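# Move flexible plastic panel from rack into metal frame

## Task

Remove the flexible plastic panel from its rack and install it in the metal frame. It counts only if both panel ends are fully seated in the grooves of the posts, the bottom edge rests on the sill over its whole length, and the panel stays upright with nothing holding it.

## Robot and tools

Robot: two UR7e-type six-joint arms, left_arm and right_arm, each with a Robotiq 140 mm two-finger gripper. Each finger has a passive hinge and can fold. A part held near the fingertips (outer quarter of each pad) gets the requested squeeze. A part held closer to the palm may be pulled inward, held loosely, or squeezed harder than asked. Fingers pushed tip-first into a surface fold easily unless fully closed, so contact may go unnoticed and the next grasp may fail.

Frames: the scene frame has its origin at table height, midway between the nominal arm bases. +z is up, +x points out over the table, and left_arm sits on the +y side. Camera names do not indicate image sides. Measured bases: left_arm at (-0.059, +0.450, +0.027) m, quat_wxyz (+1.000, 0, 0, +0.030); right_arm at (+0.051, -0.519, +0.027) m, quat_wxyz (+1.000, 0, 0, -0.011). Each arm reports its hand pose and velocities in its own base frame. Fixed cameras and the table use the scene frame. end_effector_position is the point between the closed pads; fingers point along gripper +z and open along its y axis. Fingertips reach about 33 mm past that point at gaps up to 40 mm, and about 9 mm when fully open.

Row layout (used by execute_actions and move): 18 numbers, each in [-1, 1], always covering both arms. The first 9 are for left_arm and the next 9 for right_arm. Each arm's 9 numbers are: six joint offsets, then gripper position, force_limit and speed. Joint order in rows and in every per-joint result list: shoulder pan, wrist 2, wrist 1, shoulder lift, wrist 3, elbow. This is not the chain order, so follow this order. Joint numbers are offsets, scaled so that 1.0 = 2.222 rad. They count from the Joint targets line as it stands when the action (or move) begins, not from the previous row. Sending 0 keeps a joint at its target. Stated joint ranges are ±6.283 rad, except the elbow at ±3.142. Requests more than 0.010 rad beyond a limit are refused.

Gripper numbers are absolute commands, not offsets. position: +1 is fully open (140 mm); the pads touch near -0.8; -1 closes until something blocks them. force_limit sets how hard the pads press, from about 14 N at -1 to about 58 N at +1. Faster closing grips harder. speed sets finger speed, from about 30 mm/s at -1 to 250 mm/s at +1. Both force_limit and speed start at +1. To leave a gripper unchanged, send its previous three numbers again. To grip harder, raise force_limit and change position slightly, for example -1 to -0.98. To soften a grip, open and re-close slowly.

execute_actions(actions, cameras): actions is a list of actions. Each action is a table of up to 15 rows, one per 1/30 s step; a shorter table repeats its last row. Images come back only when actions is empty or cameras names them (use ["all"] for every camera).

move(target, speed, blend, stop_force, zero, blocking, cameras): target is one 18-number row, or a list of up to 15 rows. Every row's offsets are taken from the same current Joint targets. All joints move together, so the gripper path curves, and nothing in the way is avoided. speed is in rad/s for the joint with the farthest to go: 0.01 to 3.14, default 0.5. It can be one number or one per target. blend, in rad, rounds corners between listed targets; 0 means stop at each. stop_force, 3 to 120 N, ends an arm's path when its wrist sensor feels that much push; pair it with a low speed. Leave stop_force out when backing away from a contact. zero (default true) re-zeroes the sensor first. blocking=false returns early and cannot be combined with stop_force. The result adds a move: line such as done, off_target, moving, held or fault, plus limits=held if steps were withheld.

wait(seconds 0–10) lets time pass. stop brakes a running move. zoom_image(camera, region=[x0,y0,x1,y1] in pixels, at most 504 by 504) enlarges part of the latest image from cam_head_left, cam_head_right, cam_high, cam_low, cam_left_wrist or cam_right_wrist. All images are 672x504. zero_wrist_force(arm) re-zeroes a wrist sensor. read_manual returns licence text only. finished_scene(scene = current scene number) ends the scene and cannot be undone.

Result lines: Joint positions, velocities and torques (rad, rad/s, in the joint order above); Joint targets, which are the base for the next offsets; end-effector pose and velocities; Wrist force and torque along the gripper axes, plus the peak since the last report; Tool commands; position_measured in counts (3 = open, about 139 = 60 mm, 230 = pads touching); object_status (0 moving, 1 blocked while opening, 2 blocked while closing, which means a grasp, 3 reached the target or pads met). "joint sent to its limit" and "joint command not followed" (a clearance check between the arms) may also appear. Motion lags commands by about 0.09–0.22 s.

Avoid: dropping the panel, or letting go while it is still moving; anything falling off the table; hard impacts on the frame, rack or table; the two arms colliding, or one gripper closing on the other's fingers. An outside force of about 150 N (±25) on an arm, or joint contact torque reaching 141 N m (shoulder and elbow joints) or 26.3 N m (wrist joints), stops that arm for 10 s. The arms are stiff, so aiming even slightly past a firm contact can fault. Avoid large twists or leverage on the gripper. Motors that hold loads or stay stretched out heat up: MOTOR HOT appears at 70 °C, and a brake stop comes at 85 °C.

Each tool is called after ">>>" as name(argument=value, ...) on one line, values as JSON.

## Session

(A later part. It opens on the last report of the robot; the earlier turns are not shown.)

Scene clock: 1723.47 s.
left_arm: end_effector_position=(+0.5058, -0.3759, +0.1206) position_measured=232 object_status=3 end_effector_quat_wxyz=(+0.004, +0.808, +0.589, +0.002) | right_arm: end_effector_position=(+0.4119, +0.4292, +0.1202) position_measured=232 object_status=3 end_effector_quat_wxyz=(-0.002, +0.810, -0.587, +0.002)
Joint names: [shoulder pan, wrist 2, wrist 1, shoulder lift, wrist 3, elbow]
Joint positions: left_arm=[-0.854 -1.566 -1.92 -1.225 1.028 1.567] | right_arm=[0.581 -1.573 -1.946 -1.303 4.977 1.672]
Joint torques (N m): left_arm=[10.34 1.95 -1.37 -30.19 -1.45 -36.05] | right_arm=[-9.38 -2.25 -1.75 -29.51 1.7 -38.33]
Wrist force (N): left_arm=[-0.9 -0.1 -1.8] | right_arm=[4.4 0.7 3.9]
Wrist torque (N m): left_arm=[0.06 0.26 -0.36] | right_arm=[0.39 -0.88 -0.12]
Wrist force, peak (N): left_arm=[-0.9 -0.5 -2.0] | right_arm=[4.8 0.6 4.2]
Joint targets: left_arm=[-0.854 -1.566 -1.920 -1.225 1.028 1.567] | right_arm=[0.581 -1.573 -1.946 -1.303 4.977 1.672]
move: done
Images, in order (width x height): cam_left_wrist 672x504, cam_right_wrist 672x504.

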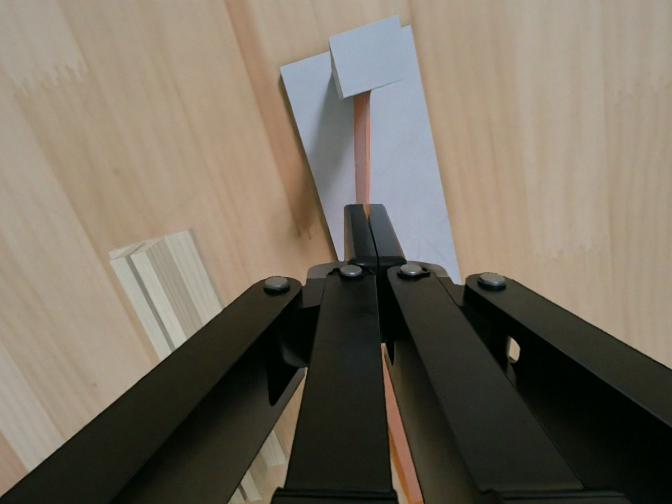

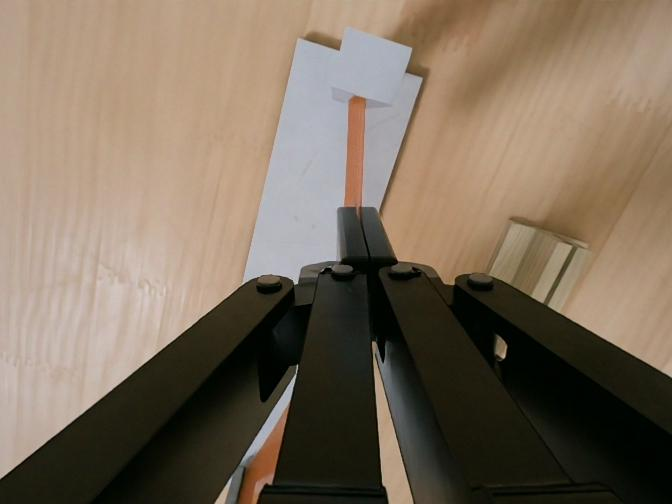

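>>> zoom_image(camera="cam_right_wrist", region=[336, 88, 364, 109])

>>> zoom_image(camera="cam_right_wrist", region=[320, 60, 420, 135])

Scaled by 18.000 from the camera's 672x504 image, which has a finer 960x720 frame.

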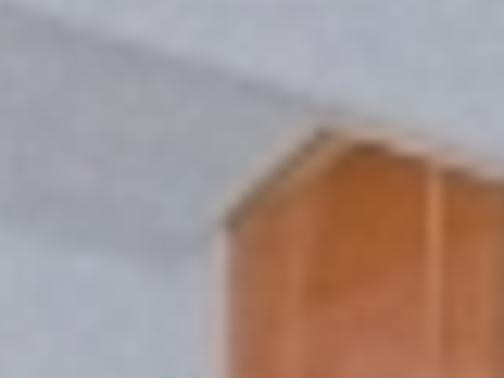

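Scaled by 5.040 from the camera's 672x504 image, which has a finer 960x720 frame.

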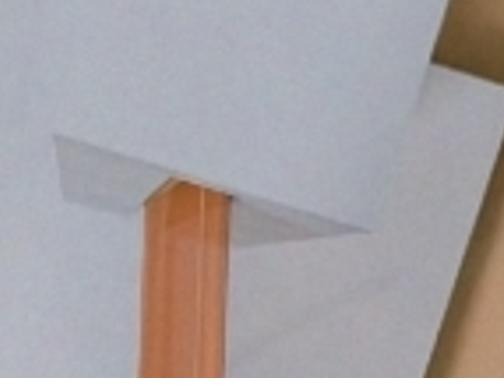

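>>> zoom_image(camera="cam_left_wrist", region=[335, 90, 391, 146])

>>> zoom_image(camera="cam_left_wrist", region=[335, 150, 391, 206])

>>> zoom_image(camera="cam_right_wrist", region=[328, 95, 384, 151])

>>> zoom_image(camera="cam_right_wrist", region=[328, 153, 384, 209])

Scaled by 9.000 from the camera's 672x504 image, which has a finer 960x720 frame.

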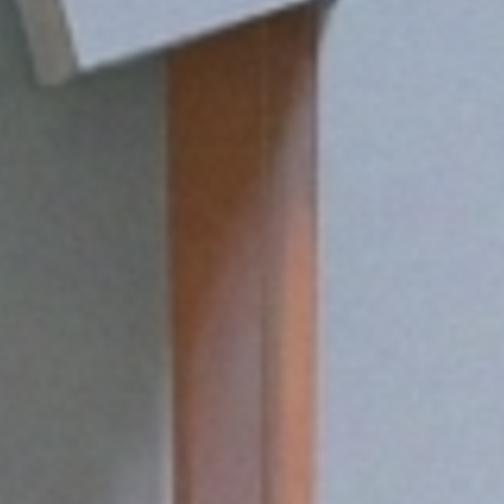

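Scaled by 9.000 from the camera's 672x504 image, which has a finer 960x720 frame.

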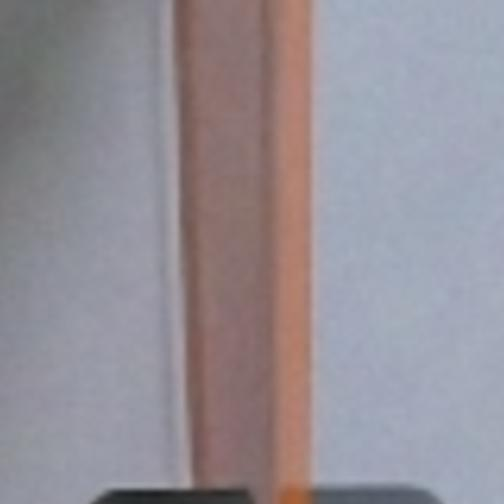

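Scaled by 9.000 from the camera's 672x504 image, which has a finer 960x720 frame.

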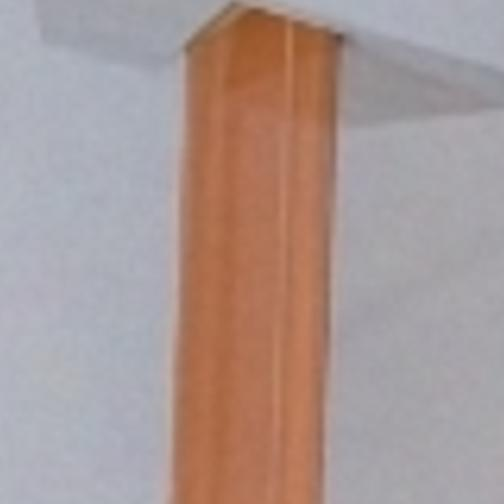

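Scaled by 9.000 from the camera's 672x504 image, which has a finer 960x720 frame.

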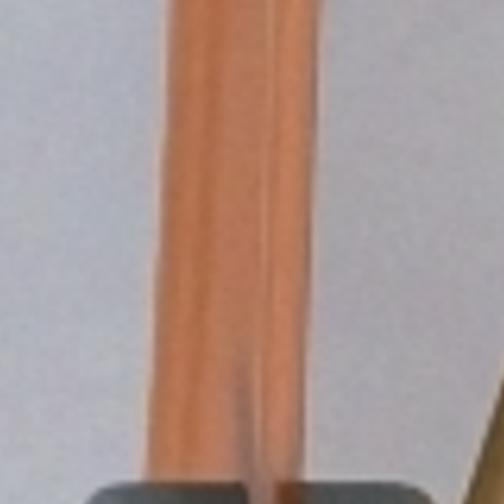

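>>> move(target=[0.00115302, 0.00011408, 0.00073937, 0.00165343, -0.01684878, -0.00232102, -1, 1, -1, -0.00137922, -0.00010372, 0.00056644, 0.0017051, 0.01662258, -0.00224129, -1, 1, -1], speed=0.04, stop_force=10, cameras=["cam_left_wrist", "cam_right_wrist"])

Scene clock: 1867.57 s.
left_arm: end_effector_position=(+0.5079, -0.3758, +0.1206) position_measured=232 object_status=3 end_effector_quat_wxyz=(+0.004, +0.796, +0.605, +0.003) | right_arm: end_effector_position=(+0.4146, +0.4288, +0.1202) position_measured=232 object_status=3 end_effector_quat_wxyz=(-0.002, +0.798, -0.603, +0.002)
Joint names: [shoulder pan, wrist 2, wrist 1, shoulder lift, wrist 3, elbow]
Joint positions: left_arm=[-0.852 -1.566 -1.918 -1.221 0.99 1.562] | right_arm=[0.578 -1.573 -1.945 -1.299 5.014 1.667]
Joint torques (N m): left_arm=[10.55 1.85 -1.34 -30.67 -1.52 -35.98] | right_arm=[-9.24 -2.26 -1.74 -29.68 1.81 -38.16]
Wrist force (N): left_arm=[-1.1 0.2 -1.6] | right_arm=[4.3 0.7 4.1]
Wrist torque (N m): left_arm=[0.05 0.27 -0.33] | right_arm=[0.38 -0.89 -0.16]
Wrist force, peak (N): left_arm=[-1.0 -0.1 -2.1] | right_arm=[4.7 0.8 4.1]
Joint targets: left_arm=[-0.852 -1.566 -1.918 -1.221 0.990 1.562] | right_arm=[0.578 -1.573 -1.945 -1.299 5.014 1.667]
move: done
Images, in order (width x height): cam_left_wrist 672x504, cam_right_wrist 672x504.

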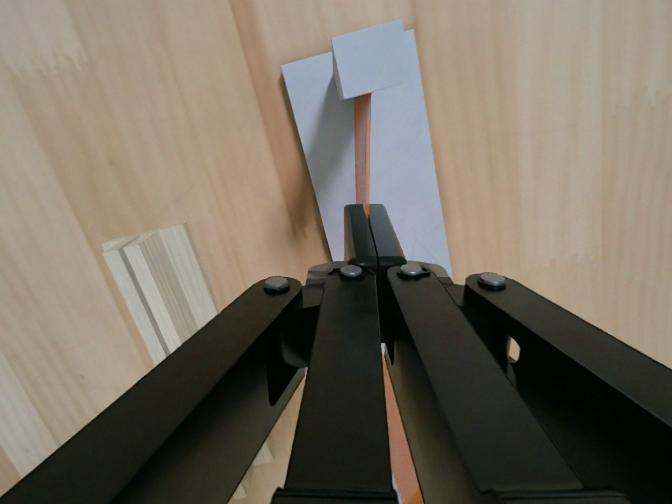

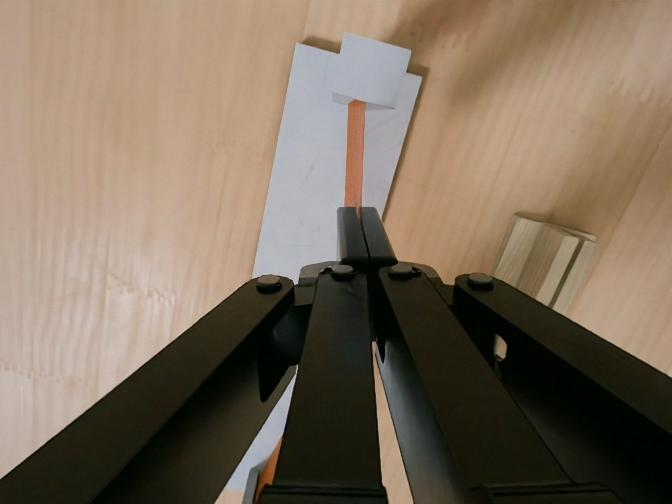

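>>> zoom_image(camera="cam_right_wrist", region=[326, 84, 382, 126])

>>> zoom_image(camera="cam_left_wrist", region=[336, 70, 406, 126])

Scaled by 9.000 from the camera's 672x504 image, which has a finer 960x720 frame.

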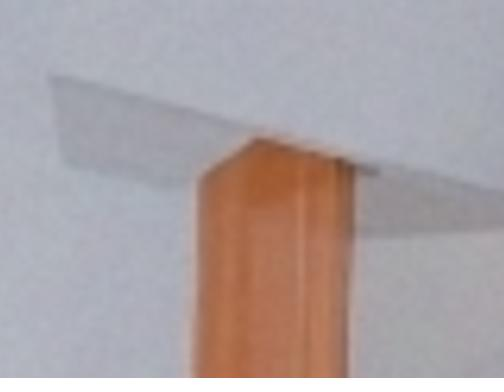

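Scaled by 7.200 from the camera's 672x504 image, which has a finer 960x720 frame.

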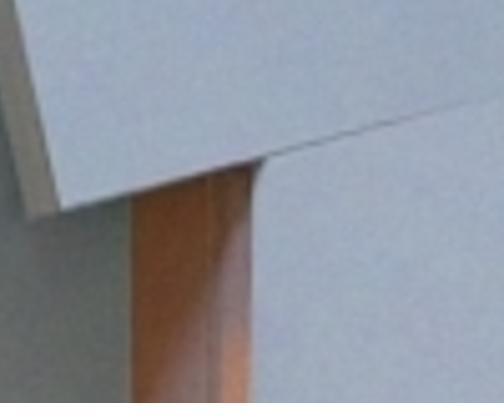

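>>> move(target=[0.00110251, 0.00011164, 0.0007466, 0.00164184, -0.01689929, -0.0023122, -1, 1, -1, -0.0011424, -0.00010398, 0.00049084, 0.00142582, 0.01685939, -0.00188208, -1, 1, -1], speed=0.04, stop_force=10, cameras=["cam_left_wrist", "cam_right_wrist"])

Scene clock: 1891.77 s.
left_arm: end_effector_position=(+0.5100, -0.3757, +0.1206) position_measured=232 object_status=3 end_effector_quat_wxyz=(+0.004, +0.784, +0.621, +0.003) | right_arm: end_effector_position=(+0.4170, +0.4284, +0.1202) position_measured=232 object_status=3 end_effector_quat_wxyz=(-0.002, +0.785, -0.619, +0.002)
Joint names: [shoulder pan, wrist 2, wrist 1, shoulder lift, wrist 3, elbow]
Joint positions: left_arm=[-0.849 -1.566 -1.917 -1.218 0.953 1.556] | right_arm=[0.576 -1.573 -1.944 -1.296 5.052 1.663]
Joint torques (N m): left_arm=[10.77 1.75 -1.25 -30.37 -1.5 -35.04] | right_arm=[-9.23 -2.21 -1.7 -29.5 1.79 -38.42]
Wrist force (N): left_arm=[-1.3 0.5 -1.4] | right_arm=[4.3 0.8 3.9]
Wrist torque (N m): left_arm=[0.06 0.27 -0.28] | right_arm=[0.41 -0.96 -0.18]
Wrist force, peak (N): left_arm=[-1.3 0.5 -1.9] | right_arm=[4.5 1.0 4.1]
Joint targets: left_arm=[-0.849 -1.566 -1.917 -1.218 0.953 1.556] | right_arm=[0.576 -1.573 -1.944 -1.296 5.052 1.663]
move: done
Images, in order (width x height): cam_left_wrist 672x504, cam_right_wrist 672x504.

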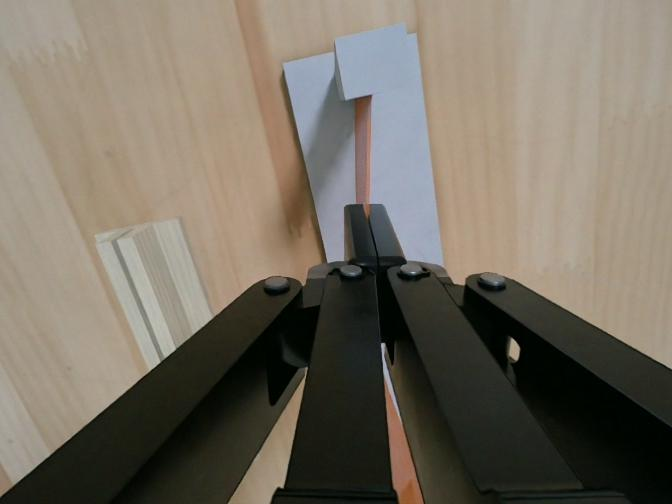

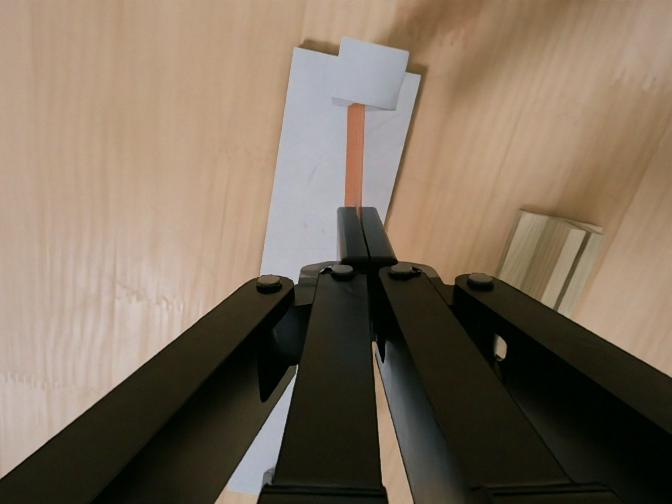

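>>> zoom_image(camera="cam_right_wrist", region=[326, 84, 382, 126])

>>> zoom_image(camera="cam_left_wrist", region=[336, 70, 406, 126])

Scaled by 9.000 from the camera's 672x504 image, which has a finer 960x720 frame.

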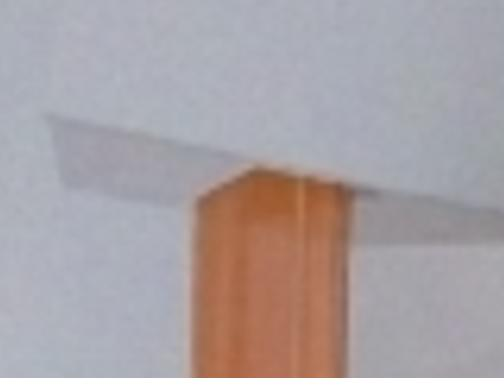

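Scaled by 7.200 from the camera's 672x504 image, which has a finer 960x720 frame.

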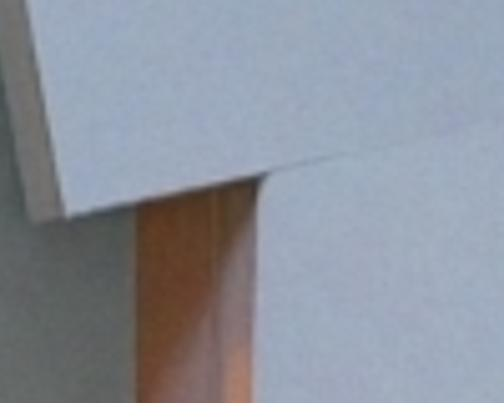

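>>> move(target=[0.00112659, 0.00010855, 0.00072998, 0.00157255, -0.01687521, -0.00222227, -1, 1, -1, -0.00093819, -0.00010385, 0.00050446, 0.00143593, 0.01706361, -0.00190146, -1, 1, -1], speed=0.04, stop_force=10, cameras=["cam_left_wrist", "cam_right_wrist"])

Scene clock: 1915.37 s.
left_arm: end_effector_position=(+0.5120, -0.3755, +0.1206) position_measured=232 object_status=3 end_effector_quat_wxyz=(+0.003, +0.771, +0.636, +0.003) | right_arm: end_effector_position=(+0.4191, +0.4283, +0.1202) position_measured=232 object_status=3 end_effector_quat_wxyz=(-0.002, +0.773, -0.635, +0.002)
Joint names: [shoulder pan, wrist 2, wrist 1, shoulder lift, wrist 3, elbow]
Joint positions: left_arm=[-0.847 -1.566 -1.915 -1.214 0.915 1.551] | right_arm=[0.573 -1.574 -1.943 -1.293 5.09 1.659]
Joint torques (N m): left_arm=[11.17 1.74 -1.06 -30.39 -1.48 -35.43] | right_arm=[-9.42 -2.35 -1.64 -29.51 1.71 -38.14]
Wrist force (N): left_arm=[-1.5 0.7 -1.8] | right_arm=[4.3 0.8 3.8]
Wrist torque (N m): left_arm=[0.05 0.27 -0.25] | right_arm=[0.42 -0.98 -0.20]
Wrist force, peak (N): left_arm=[-1.5 0.5 -1.9] | right_arm=[4.5 0.9 4.2]
Joint targets: left_arm=[-0.847 -1.566 -1.915 -1.214 0.915 1.551] | right_arm=[0.573 -1.574 -1.943 -1.293 5.090 1.659]
move: done
Images, in order (width x height): cam_left_wrist 672x504, cam_right_wrist 672x504.

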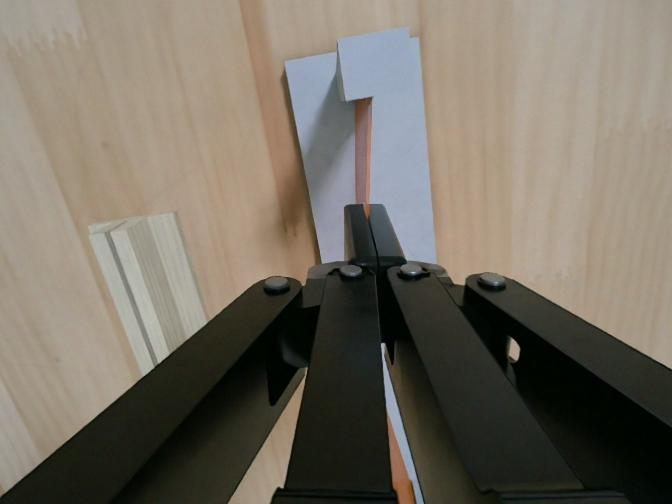

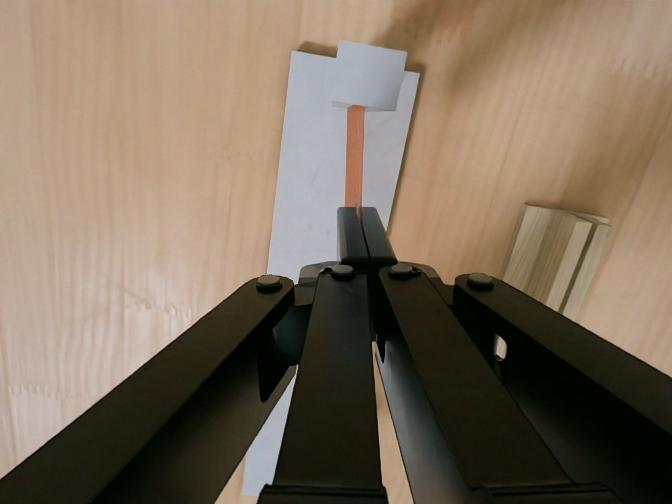

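>>> move(target=[0.00108535, 0.00010572, 0.00074985, 0.0015945, -0.01691645, -0.00225987, -1, 1, -1, -0.0008976, -0.00010254, 0.00052902, 0.00148097, 0.0171042, -0.00196704, -1, 1, -1], speed=0.04, stop_force=10, cameras=["cam_left_wrist", "cam_right_wrist", "cam_head_left"])

Scene clock: 1936.17 s.
left_arm: end_effector_position=(+0.5140, -0.3753, +0.1206) position_measured=232 object_status=3 end_effector_quat_wxyz=(+0.003, +0.758, +0.652, +0.003) | right_arm: end_effector_position=(+0.4212, +0.4282, +0.1202) position_measured=232 object_status=3 end_effector_quat_wxyz=(-0.002, +0.760, -0.650, +0.002)
Joint names: [shoulder pan, wrist 2, wrist 1, shoulder lift, wrist 3, elbow]
Joint positions: left_arm=[-0.844 -1.565 -1.914 -1.211 0.878 1.546] | right_arm=[0.571 -1.574 -1.942 -1.289 5.128 1.654]
Joint torques (N m): left_arm=[11.02 1.78 -1.14 -30.91 -1.54 -35.27] | right_arm=[-9.51 -2.37 -1.66 -30.12 1.79 -38.21]
Wrist force (N): left_arm=[-1.5 0.6 -1.5] | right_arm=[4.2 0.8 3.8]
Wrist torque (N m): left_arm=[0.00 0.19 -0.23] | right_arm=[0.44 -1.00 -0.24]
Wrist force, peak (N): left_arm=[-1.7 0.4 -1.9] | right_arm=[4.6 0.8 4.2]
Joint targets: left_arm=[-0.844 -1.565 -1.914 -1.211 0.878 1.546] | right_arm=[0.571 -1.574 -1.942 -1.289 5.128 1.654]
move: done
Images, in order (width x height): cam_head_left 672x504, cam_left_wrist 672x504, cam_right_wrist 672x504.

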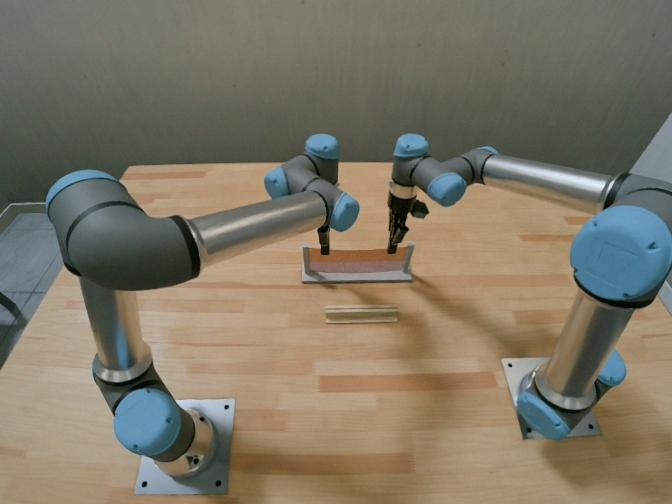

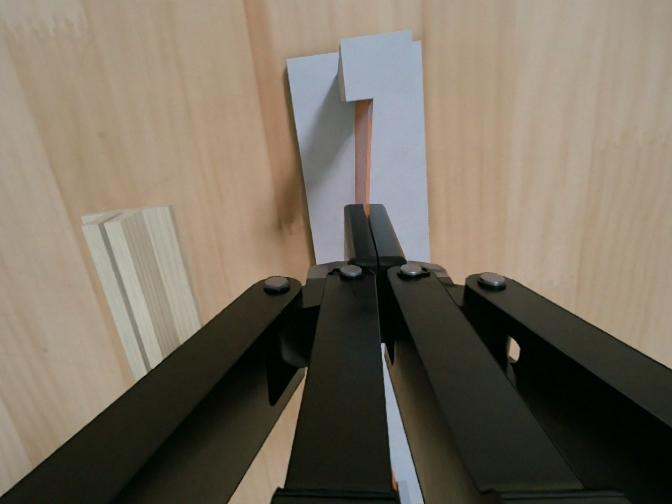

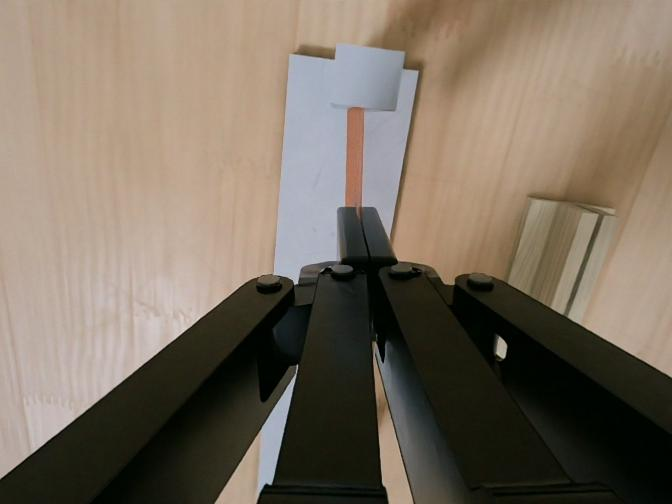

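>>> move(target=[0.00156078, 0.00015283, 0.00116791, 0.00244715, -0.02544192, -0.00348068, -1, 1, -1, -0.00123993, -0.00015118, 0.00082071, 0.00224536, 0.02576277, -0.00299411, -1, 1, -1], speed=0.04, stop_force=10, cameras=["cam_left_wrist", "cam_right_wrist"])

Scene clock: 1956.17 s.
left_arm: end_effector_position=(+0.5169, -0.3752, +0.1206) position_measured=232 object_status=3 end_effector_quat_wxyz=(+0.003, +0.739, +0.674, +0.003) | right_arm: end_effector_position=(+0.4243, +0.4281, +0.1202) position_measured=232 object_status=3 end_effector_quat_wxyz=(-0.002, +0.740, -0.672, +0.002)
Joint names: [shoulder pan, wrist 2, wrist 1, shoulder lift, wrist 3, elbow]
Joint positions: left_arm=[-0.841 -1.565 -1.911 -1.205 0.821 1.539] | right_arm=[0.569 -1.574 -1.94 -1.284 5.185 1.648]
Joint torques (N m): left_arm=[11.14 1.92 -0.87 -31.54 -1.68 -35.51] | right_arm=[-9.95 -2.51 -1.52 -29.77 1.73 -38.42]
Wrist force (N): left_arm=[-1.9 1.0 -1.6] | right_arm=[3.9 0.8 3.8]
Wrist torque (N m): left_arm=[0.00 0.21 -0.18] | right_arm=[0.43 -1.03 -0.27]
Wrist force, peak (N): left_arm=[-2.2 1.2 -1.3] | right_arm=[4.3 0.8 4.0]
Joint targets: left_arm=[-0.841 -1.565 -1.911 -1.205 0.821 1.539] | right_arm=[0.569 -1.574 -1.940 -1.284 5.185 1.648]
move: done
Images, in order (width x height): cam_left_wrist 672x504, cam_right_wrist 672x504.

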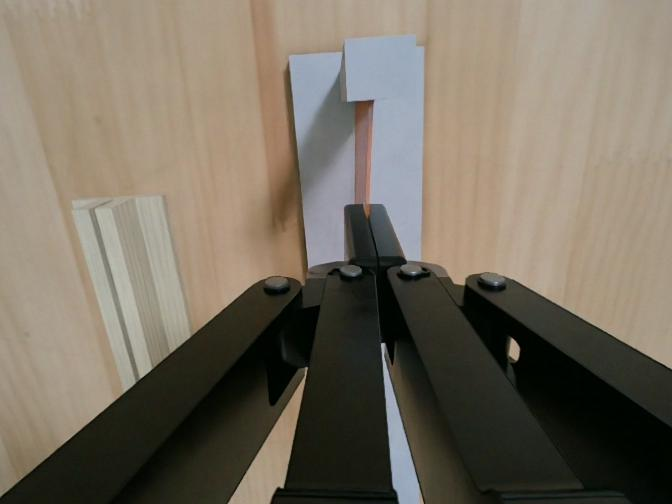

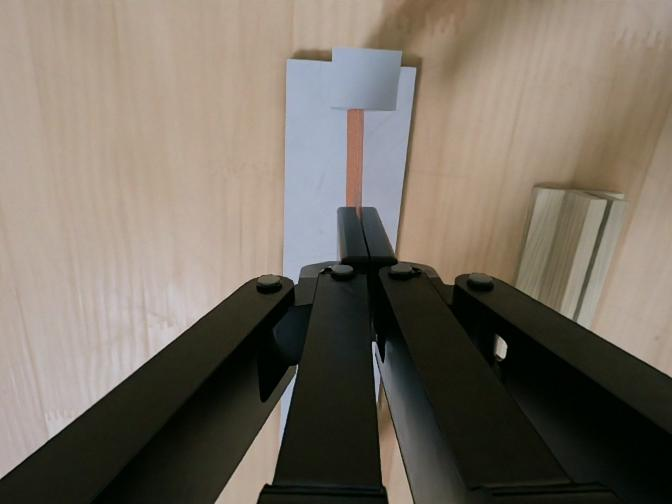

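>>> zoom_image(camera="cam_right_wrist", region=[326, 84, 382, 126])

>>> zoom_image(camera="cam_left_wrist", region=[336, 70, 406, 126])

Scaled by 9.000 from the camera's 672x504 image, which has a finer 960x720 frame.

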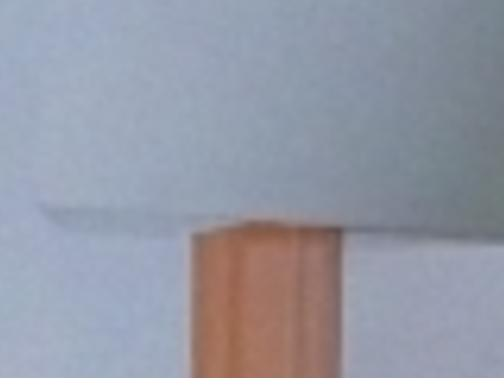

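Scaled by 7.200 from the camera's 672x504 image, which has a finer 960x720 frame.

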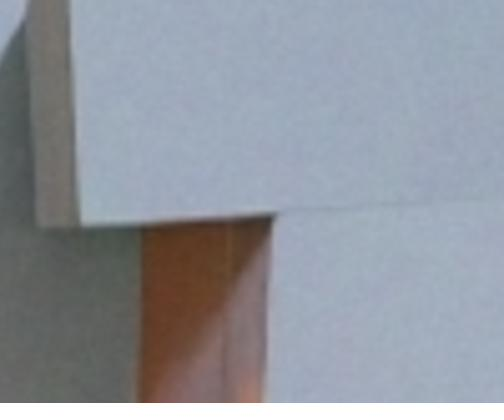

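>>> move(target=[0.00155997, 0.000145, 0.00128599, 0.002673, -0.02544273, -0.00381619, -1, 1, -1, -0.00113582, -0.0001474, 0.00088206, 0.00235971, 0.02586688, -0.00316094, -1, 1, -1], speed=0.04, stop_force=10, cameras=["cam_left_wrist", "cam_right_wrist"])

Scene clock: 1974.87 s.
left_arm: end_effector_position=(+0.5200, -0.3753, +0.1206) position_measured=232 object_status=3 end_effector_quat_wxyz=(+0.003, +0.718, +0.696, +0.003) | right_arm: end_effector_position=(+0.4274, +0.4282, +0.1202) position_measured=232 object_status=3 end_effector_quat_wxyz=(-0.002, +0.720, -0.694, +0.002)
Joint names: [shoulder pan, wrist 2, wrist 1, shoulder lift, wrist 3, elbow]
Joint positions: left_arm=[-0.838 -1.565 -1.908 -1.199 0.765 1.53] | right_arm=[0.566 -1.574 -1.938 -1.279 5.242 1.641]
Joint torques (N m): left_arm=[11.68 1.79 -0.96 -31.92 -1.66 -35.43] | right_arm=[-10.46 -2.5 -1.6 -30.81 1.91 -37.78]
Wrist force (N): left_arm=[-2.2 1.0 -1.7] | right_arm=[4.0 0.9 4.0]
Wrist torque (N m): left_arm=[0.00 0.22 -0.13] | right_arm=[0.46 -1.06 -0.31]
Wrist force, peak (N): left_arm=[-2.4 0.8 -1.6] | right_arm=[4.3 0.9 4.1]
Joint targets: left_arm=[-0.838 -1.565 -1.908 -1.199 0.765 1.530] | right_arm=[0.566 -1.574 -1.938 -1.279 5.242 1.641]
move: done
Images, in order (width x height): cam_left_wrist 672x504, cam_right_wrist 672x504.

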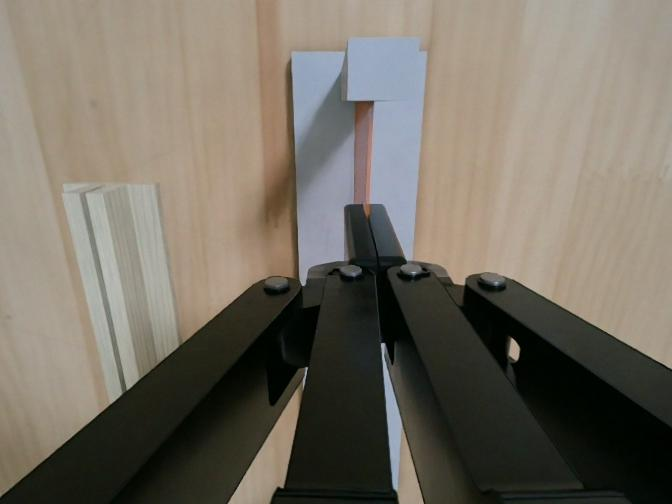

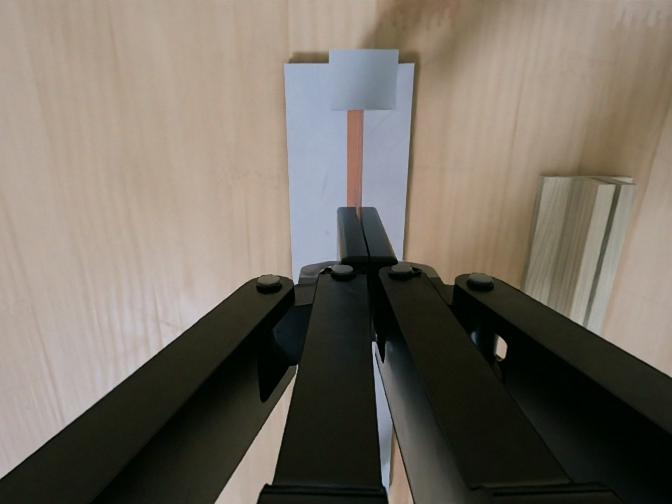

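>>> move(target=[0, 0, -0.00171194, 0.00055168, 0, 0.00116025, -1, 1, -1, 0, 0, -0.00176278, 0.00060061, 0, 0.00116217, -1, 1, -1], speed=0.01, stop_force=4, cameras=["cam_left_wrist", "cam_right_wrist"])

Scene clock: 1982.13 s.
left_arm: end_effector_position=(+0.5200, -0.3753, +0.1193) position_measured=232 object_status=3 end_effector_quat_wxyz=(+0.003, +0.718, +0.696, +0.003) | right_arm: end_effector_position=(+0.4274, +0.4282, +0.1190) position_measured=232 object_status=3 end_effector_quat_wxyz=(-0.002, +0.720, -0.694, +0.002)
Joint names: [shoulder pan, wrist 2, wrist 1, shoulder lift, wrist 3, elbow]
Joint positions: left_arm=[-0.838 -1.565 -1.911 -1.198 0.765 1.532] | right_arm=[0.566 -1.574 -1.941 -1.278 5.242 1.643]
Joint torques (N m): left_arm=[10.01 1.04 -1.04 -51.38 -1.67 -33.55] | right_arm=[-9.1 -2.06 -1.38 -40.56 1.76 -35.95]
Wrist force (N): left_arm=[-0.3 0.8 -5.9] | right_arm=[4.5 0.7 -1.0]
Wrist torque (N m): left_arm=[-0.01 0.16 -0.13] | right_arm=[0.41 -1.03 -0.31]
Wrist force, peak (N): left_arm=[-0.9 0.7 -6.9] | right_arm=[4.4 1.1 4.0]
Joint targets: left_arm=[-0.838 -1.565 -1.911 -1.198 0.765 1.532] | right_arm=[0.566 -1.574 -1.941 -1.278 5.242 1.643]
move: contact (left_arm, right_arm)
Images, in order (width x height): cam_left_wrist 672x504, cam_right_wrist 672x504.

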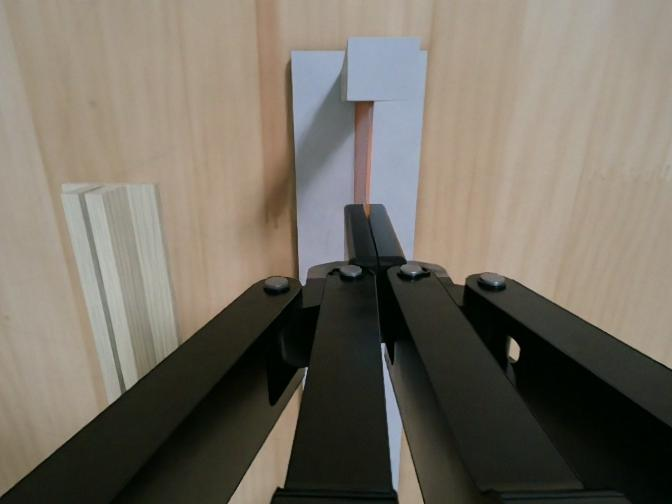

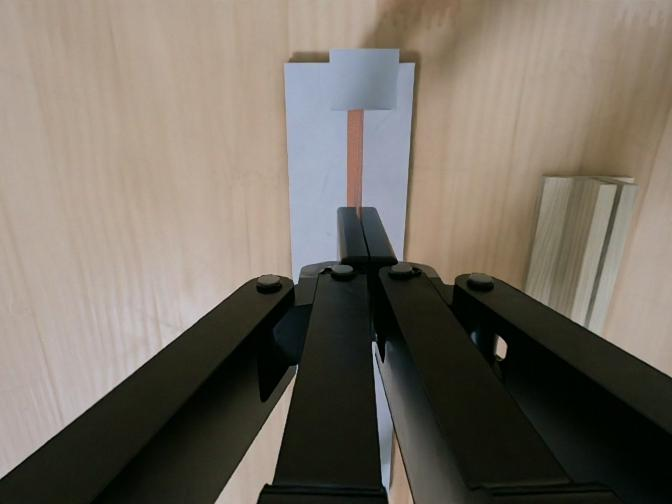

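>>> execute_actions(actions=[[[0, 0, 0, 0, 0, 0, -0.55, 1, -1, 0, 0, 0, 0, 0, 0, -0.55, 1, -1]]], cameras=["cam_left_wrist", "cam_right_wrist", "cam_head_left", "cam_low"])

Scene clock: 1986.63 s.
left_arm: end_effector_position=(+0.5200, -0.3753, +0.1194) position_measured=199 object_status=0 end_effector_quat_wxyz=(+0.003, +0.718, +0.696, +0.003) | right_arm: end_effector_position=(+0.4274, +0.4282, +0.1190) position_measured=199 object_status=0 end_effector_quat_wxyz=(-0.002, +0.720, -0.694, +0.002)
Joint names: [shoulder pan, wrist 2, wrist 1, shoulder lift, wrist 3, elbow]
Joint positions: left_arm=[-0.838 -1.565 -1.911 -1.198 0.764 1.532] | right_arm=[0.566 -1.574 -1.941 -1.278 5.242 1.643]
Joint torques (N m): left_arm=[10.16 0.81 -2.89 -53.76 -1.14 -33.22] | right_arm=[-9.71 -2.12 -2.87 -40.96 1.89 -36.25]
Wrist force (N): left_arm=[-1.1 -0.6 -1.8] | right_arm=[4.2 0.8 3.6]
Wrist torque (N m): left_arm=[-0.02 0.21 -0.20] | right_arm=[0.45 -1.02 -0.30]
Wrist force, peak (N): left_arm=[-0.3 0.7 -6.0] | right_arm=[4.5 0.7 3.6]
Joint targets: left_arm=[-0.838 -1.565 -1.911 -1.198 0.765 1.532] | right_arm=[0.566 -1.574 -1.941 -1.278 5.242 1.643]
Step readings (joint positions of left_arm | right_arm):
0: [-0.838 -1.565 -1.911 -1.198 0.765 1.532] | [0.566 -1.574 -1.941 -1.278 5.242 1.643]
1: [-0.838 -1.565 -1.911 -1.198 0.765 1.532] | [0.566 -1.574 -1.941 -1.278 5.242 1.643]
2: [-0.838 -1.565 -1.911 -1.198 0.765 1.532] | [0.566 -1.574 -1.941 -1.278 5.242 1.643]
4: [-0.838 -1.565 -1.911 -1.198 0.765 1.532] | [0.566 -1.574 -1.941 -1.278 5.242 1.643]
8: [-0.838 -1.565 -1.911 -1.198 0.764 1.532] | [0.566 -1.574 -1.941 -1.278 5.242 1.643]
15: [-0.838 -1.565 -1.911 -1.198 0.764 1.532] | [0.566 -1.574 -1.941 -1.278 5.242 1.643]
Images, in order (width x height): cam_head_left 672x504, cam_low 672x504, cam_left_wrist 672x504, cam_right_wrist 672x504.

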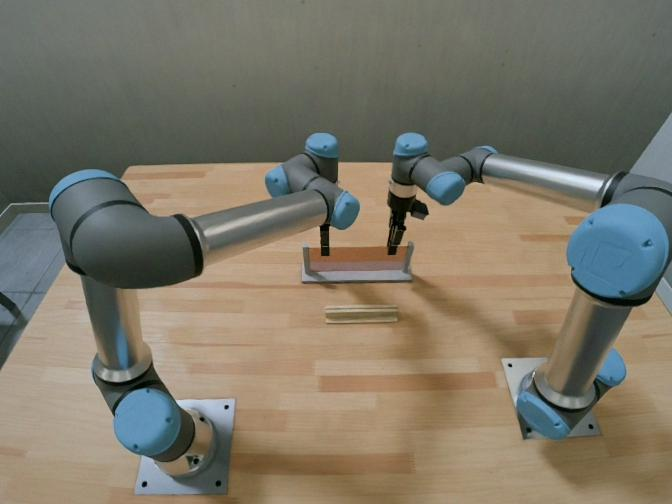

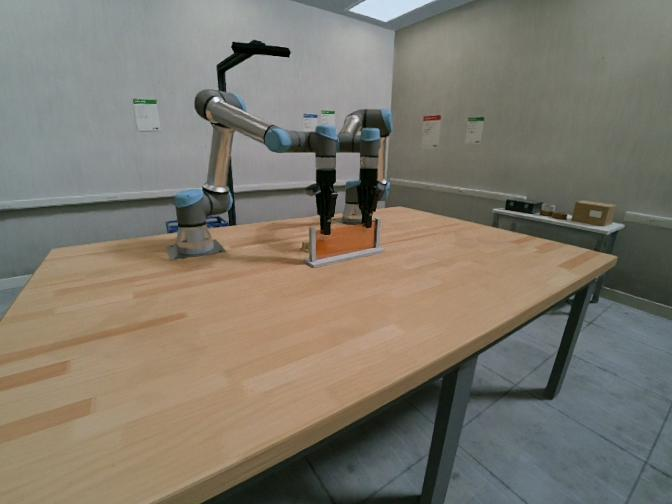

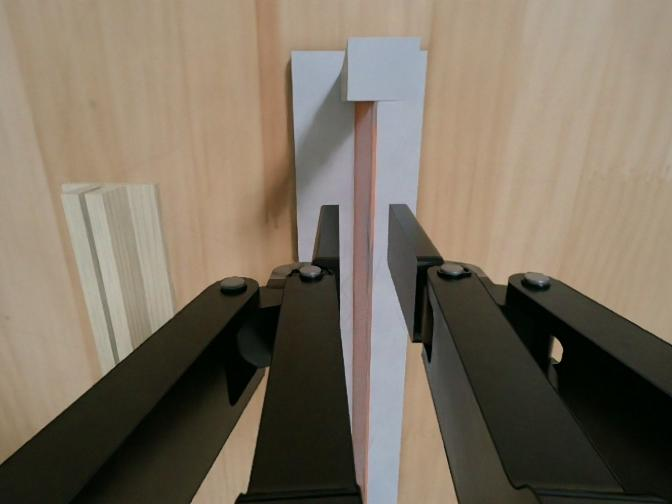

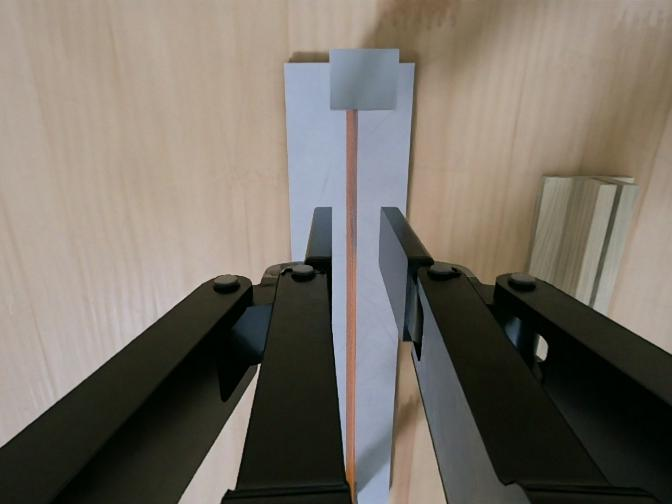

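>>> move(target=[[0, 0, 0.03226212, -0.00936116, 0, -0.02290095, -0.55, 1, -1, 0, 0, 0.03311543, -0.01023308, 0, -0.02288235, -0.55, 1, -1], [0, 0, 0.13163903, -0.02406022, 0, -0.10757881, -0.55, 1, -1, 0, 0, 0.13362184, -0.02725939, 0, -0.10636244, -0.55, 1, -1]], speed=[0.1, 0.3], blend=[0.01, 0], cameras=["cam_left_wrist", "cam_right_wrist", "cam_head_left", "cam_head_right", "cam_low"])

Scene clock: 2003.27 s.
left_arm: end_effector_position=(+0.5200, -0.3753, +0.2392) position_measured=199 object_status=3 end_effector_quat_wxyz=(+0.003, +0.718, +0.696, +0.003) end_effector_velocity=(-0.001, +0.000, +0.000) end_effector_angular_velocity=(+0.002, +0.003, -0.001) | right_arm: end_effector_position=(+0.4275, +0.4282, +0.2389) position_measured=199 object_status=3 end_effector_quat_wxyz=(-0.002, +0.720, -0.694, +0.002)
Joint names: [shoulder pan, wrist 2, wrist 1, shoulder lift, wrist 3, elbow]
Joint positions: left_arm=[-0.838 -1.565 -1.619 -1.252 0.764 1.293] | right_arm=[0.566 -1.574 -1.644 -1.339 5.242 1.407]
Joint velocities: left_arm=[0 -0.001 0.005 0 0 -0.002] | right_arm=[within noise]
Joint torques (N m): left_arm=[10.58 1.08 -1.41 -54.94 0.62 -38.21] | right_arm=[-8.85 -2.03 -1.55 -41.88 1.76 -39.96]
Wrist force (N): left_arm=[-1.3 -0.9 -2.3] | right_arm=[4.3 1.1 3.3]
Wrist torque (N m): left_arm=[-0.04 0.23 -0.23] | right_arm=[0.49 -1.04 -0.30]
Wrist force, peak (N): left_arm=[-0.9 -1.0 -3.3] | right_arm=[4.4 1.1 4.2]
Joint targets: left_arm=[-0.838 -1.565 -1.619 -1.252 0.765 1.293] | right_arm=[0.566 -1.574 -1.644 -1.339 5.242 1.406]
move: done
Images, in order (width x height): cam_head_left 672x504, cam_head_right 672x504, cam_low 672x504, cam_left_wrist 672x504, cam_right_wrist 672x504.

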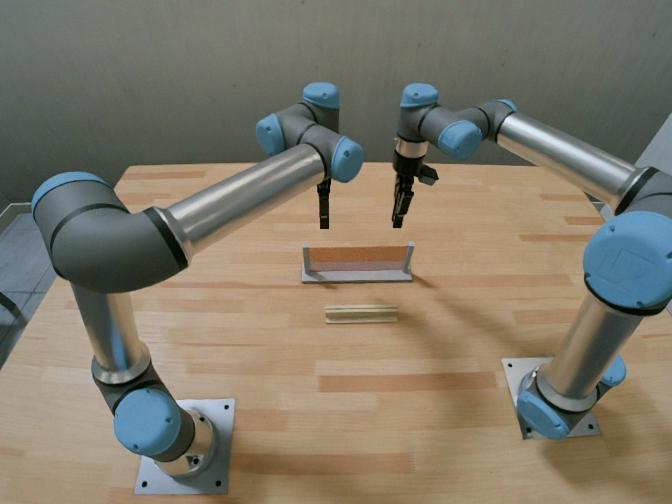

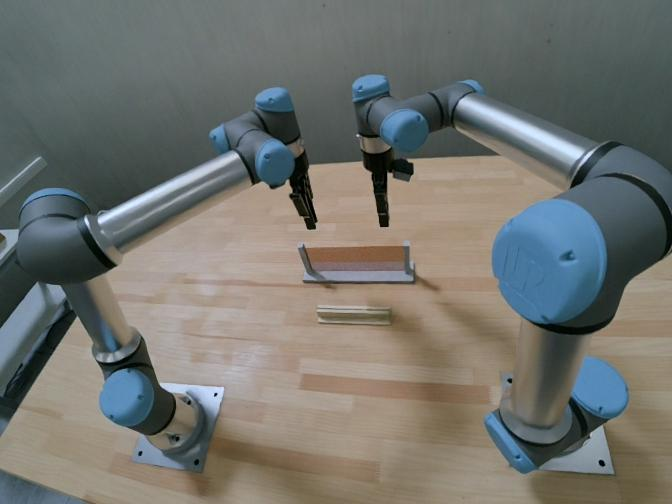

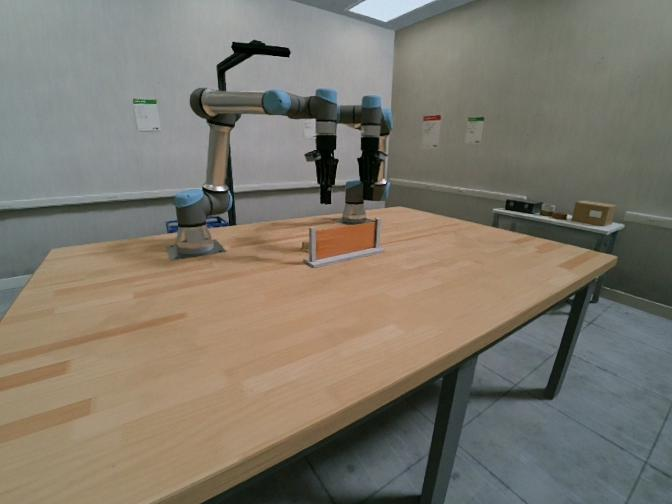

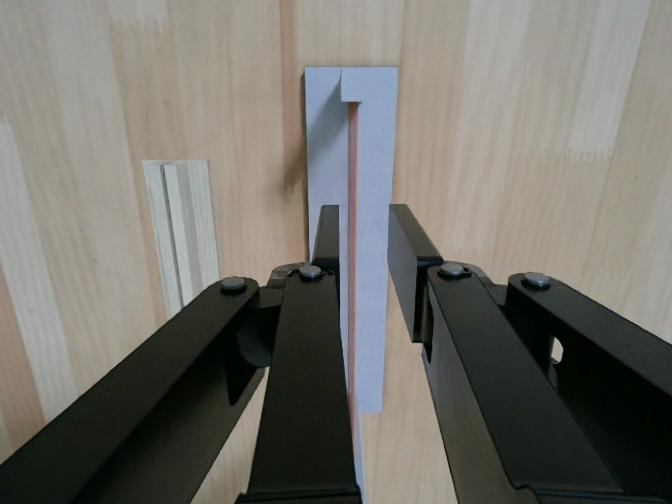

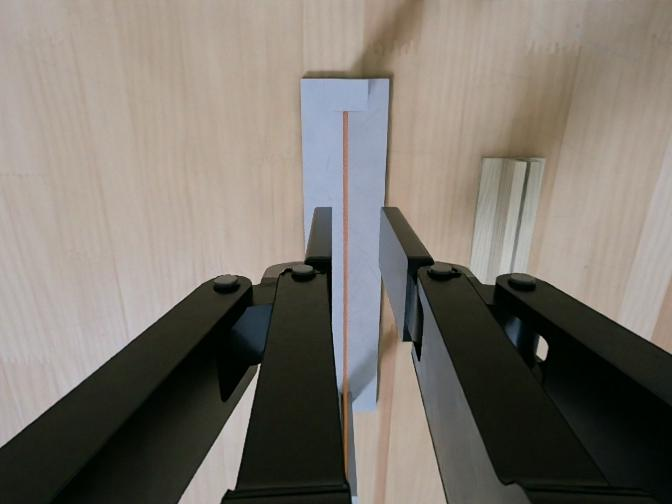

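>>> zoom_image(camera="cam_low", region=[290, 200, 400, 280])

>>> zoom_image(camera="cam_head_left", region=[290, 225, 430, 295])

>>> zoom_image(camera="cam_head_right", region=[290, 225, 430, 295])

Scaled by 4.582 from the camera's 672x504 image, which has a finer 960x720 frame.

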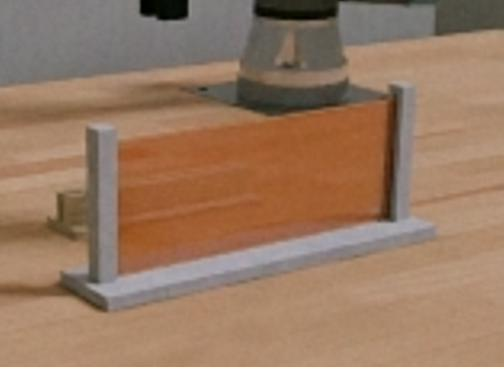

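Scaled by 3.600 from the camera's 672x504 image, which has a finer 960x720 frame.

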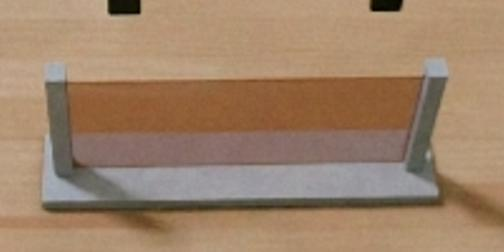

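Scaled by 3.600 from the camera's 672x504 image, which has a finer 960x720 frame.

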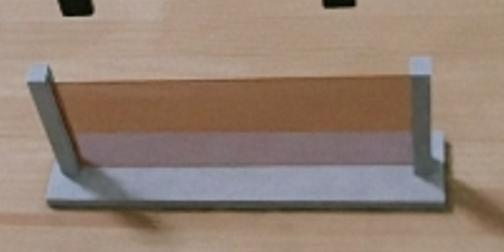

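>>> finished_scene(scene=1)

The scene is finished: the task was done.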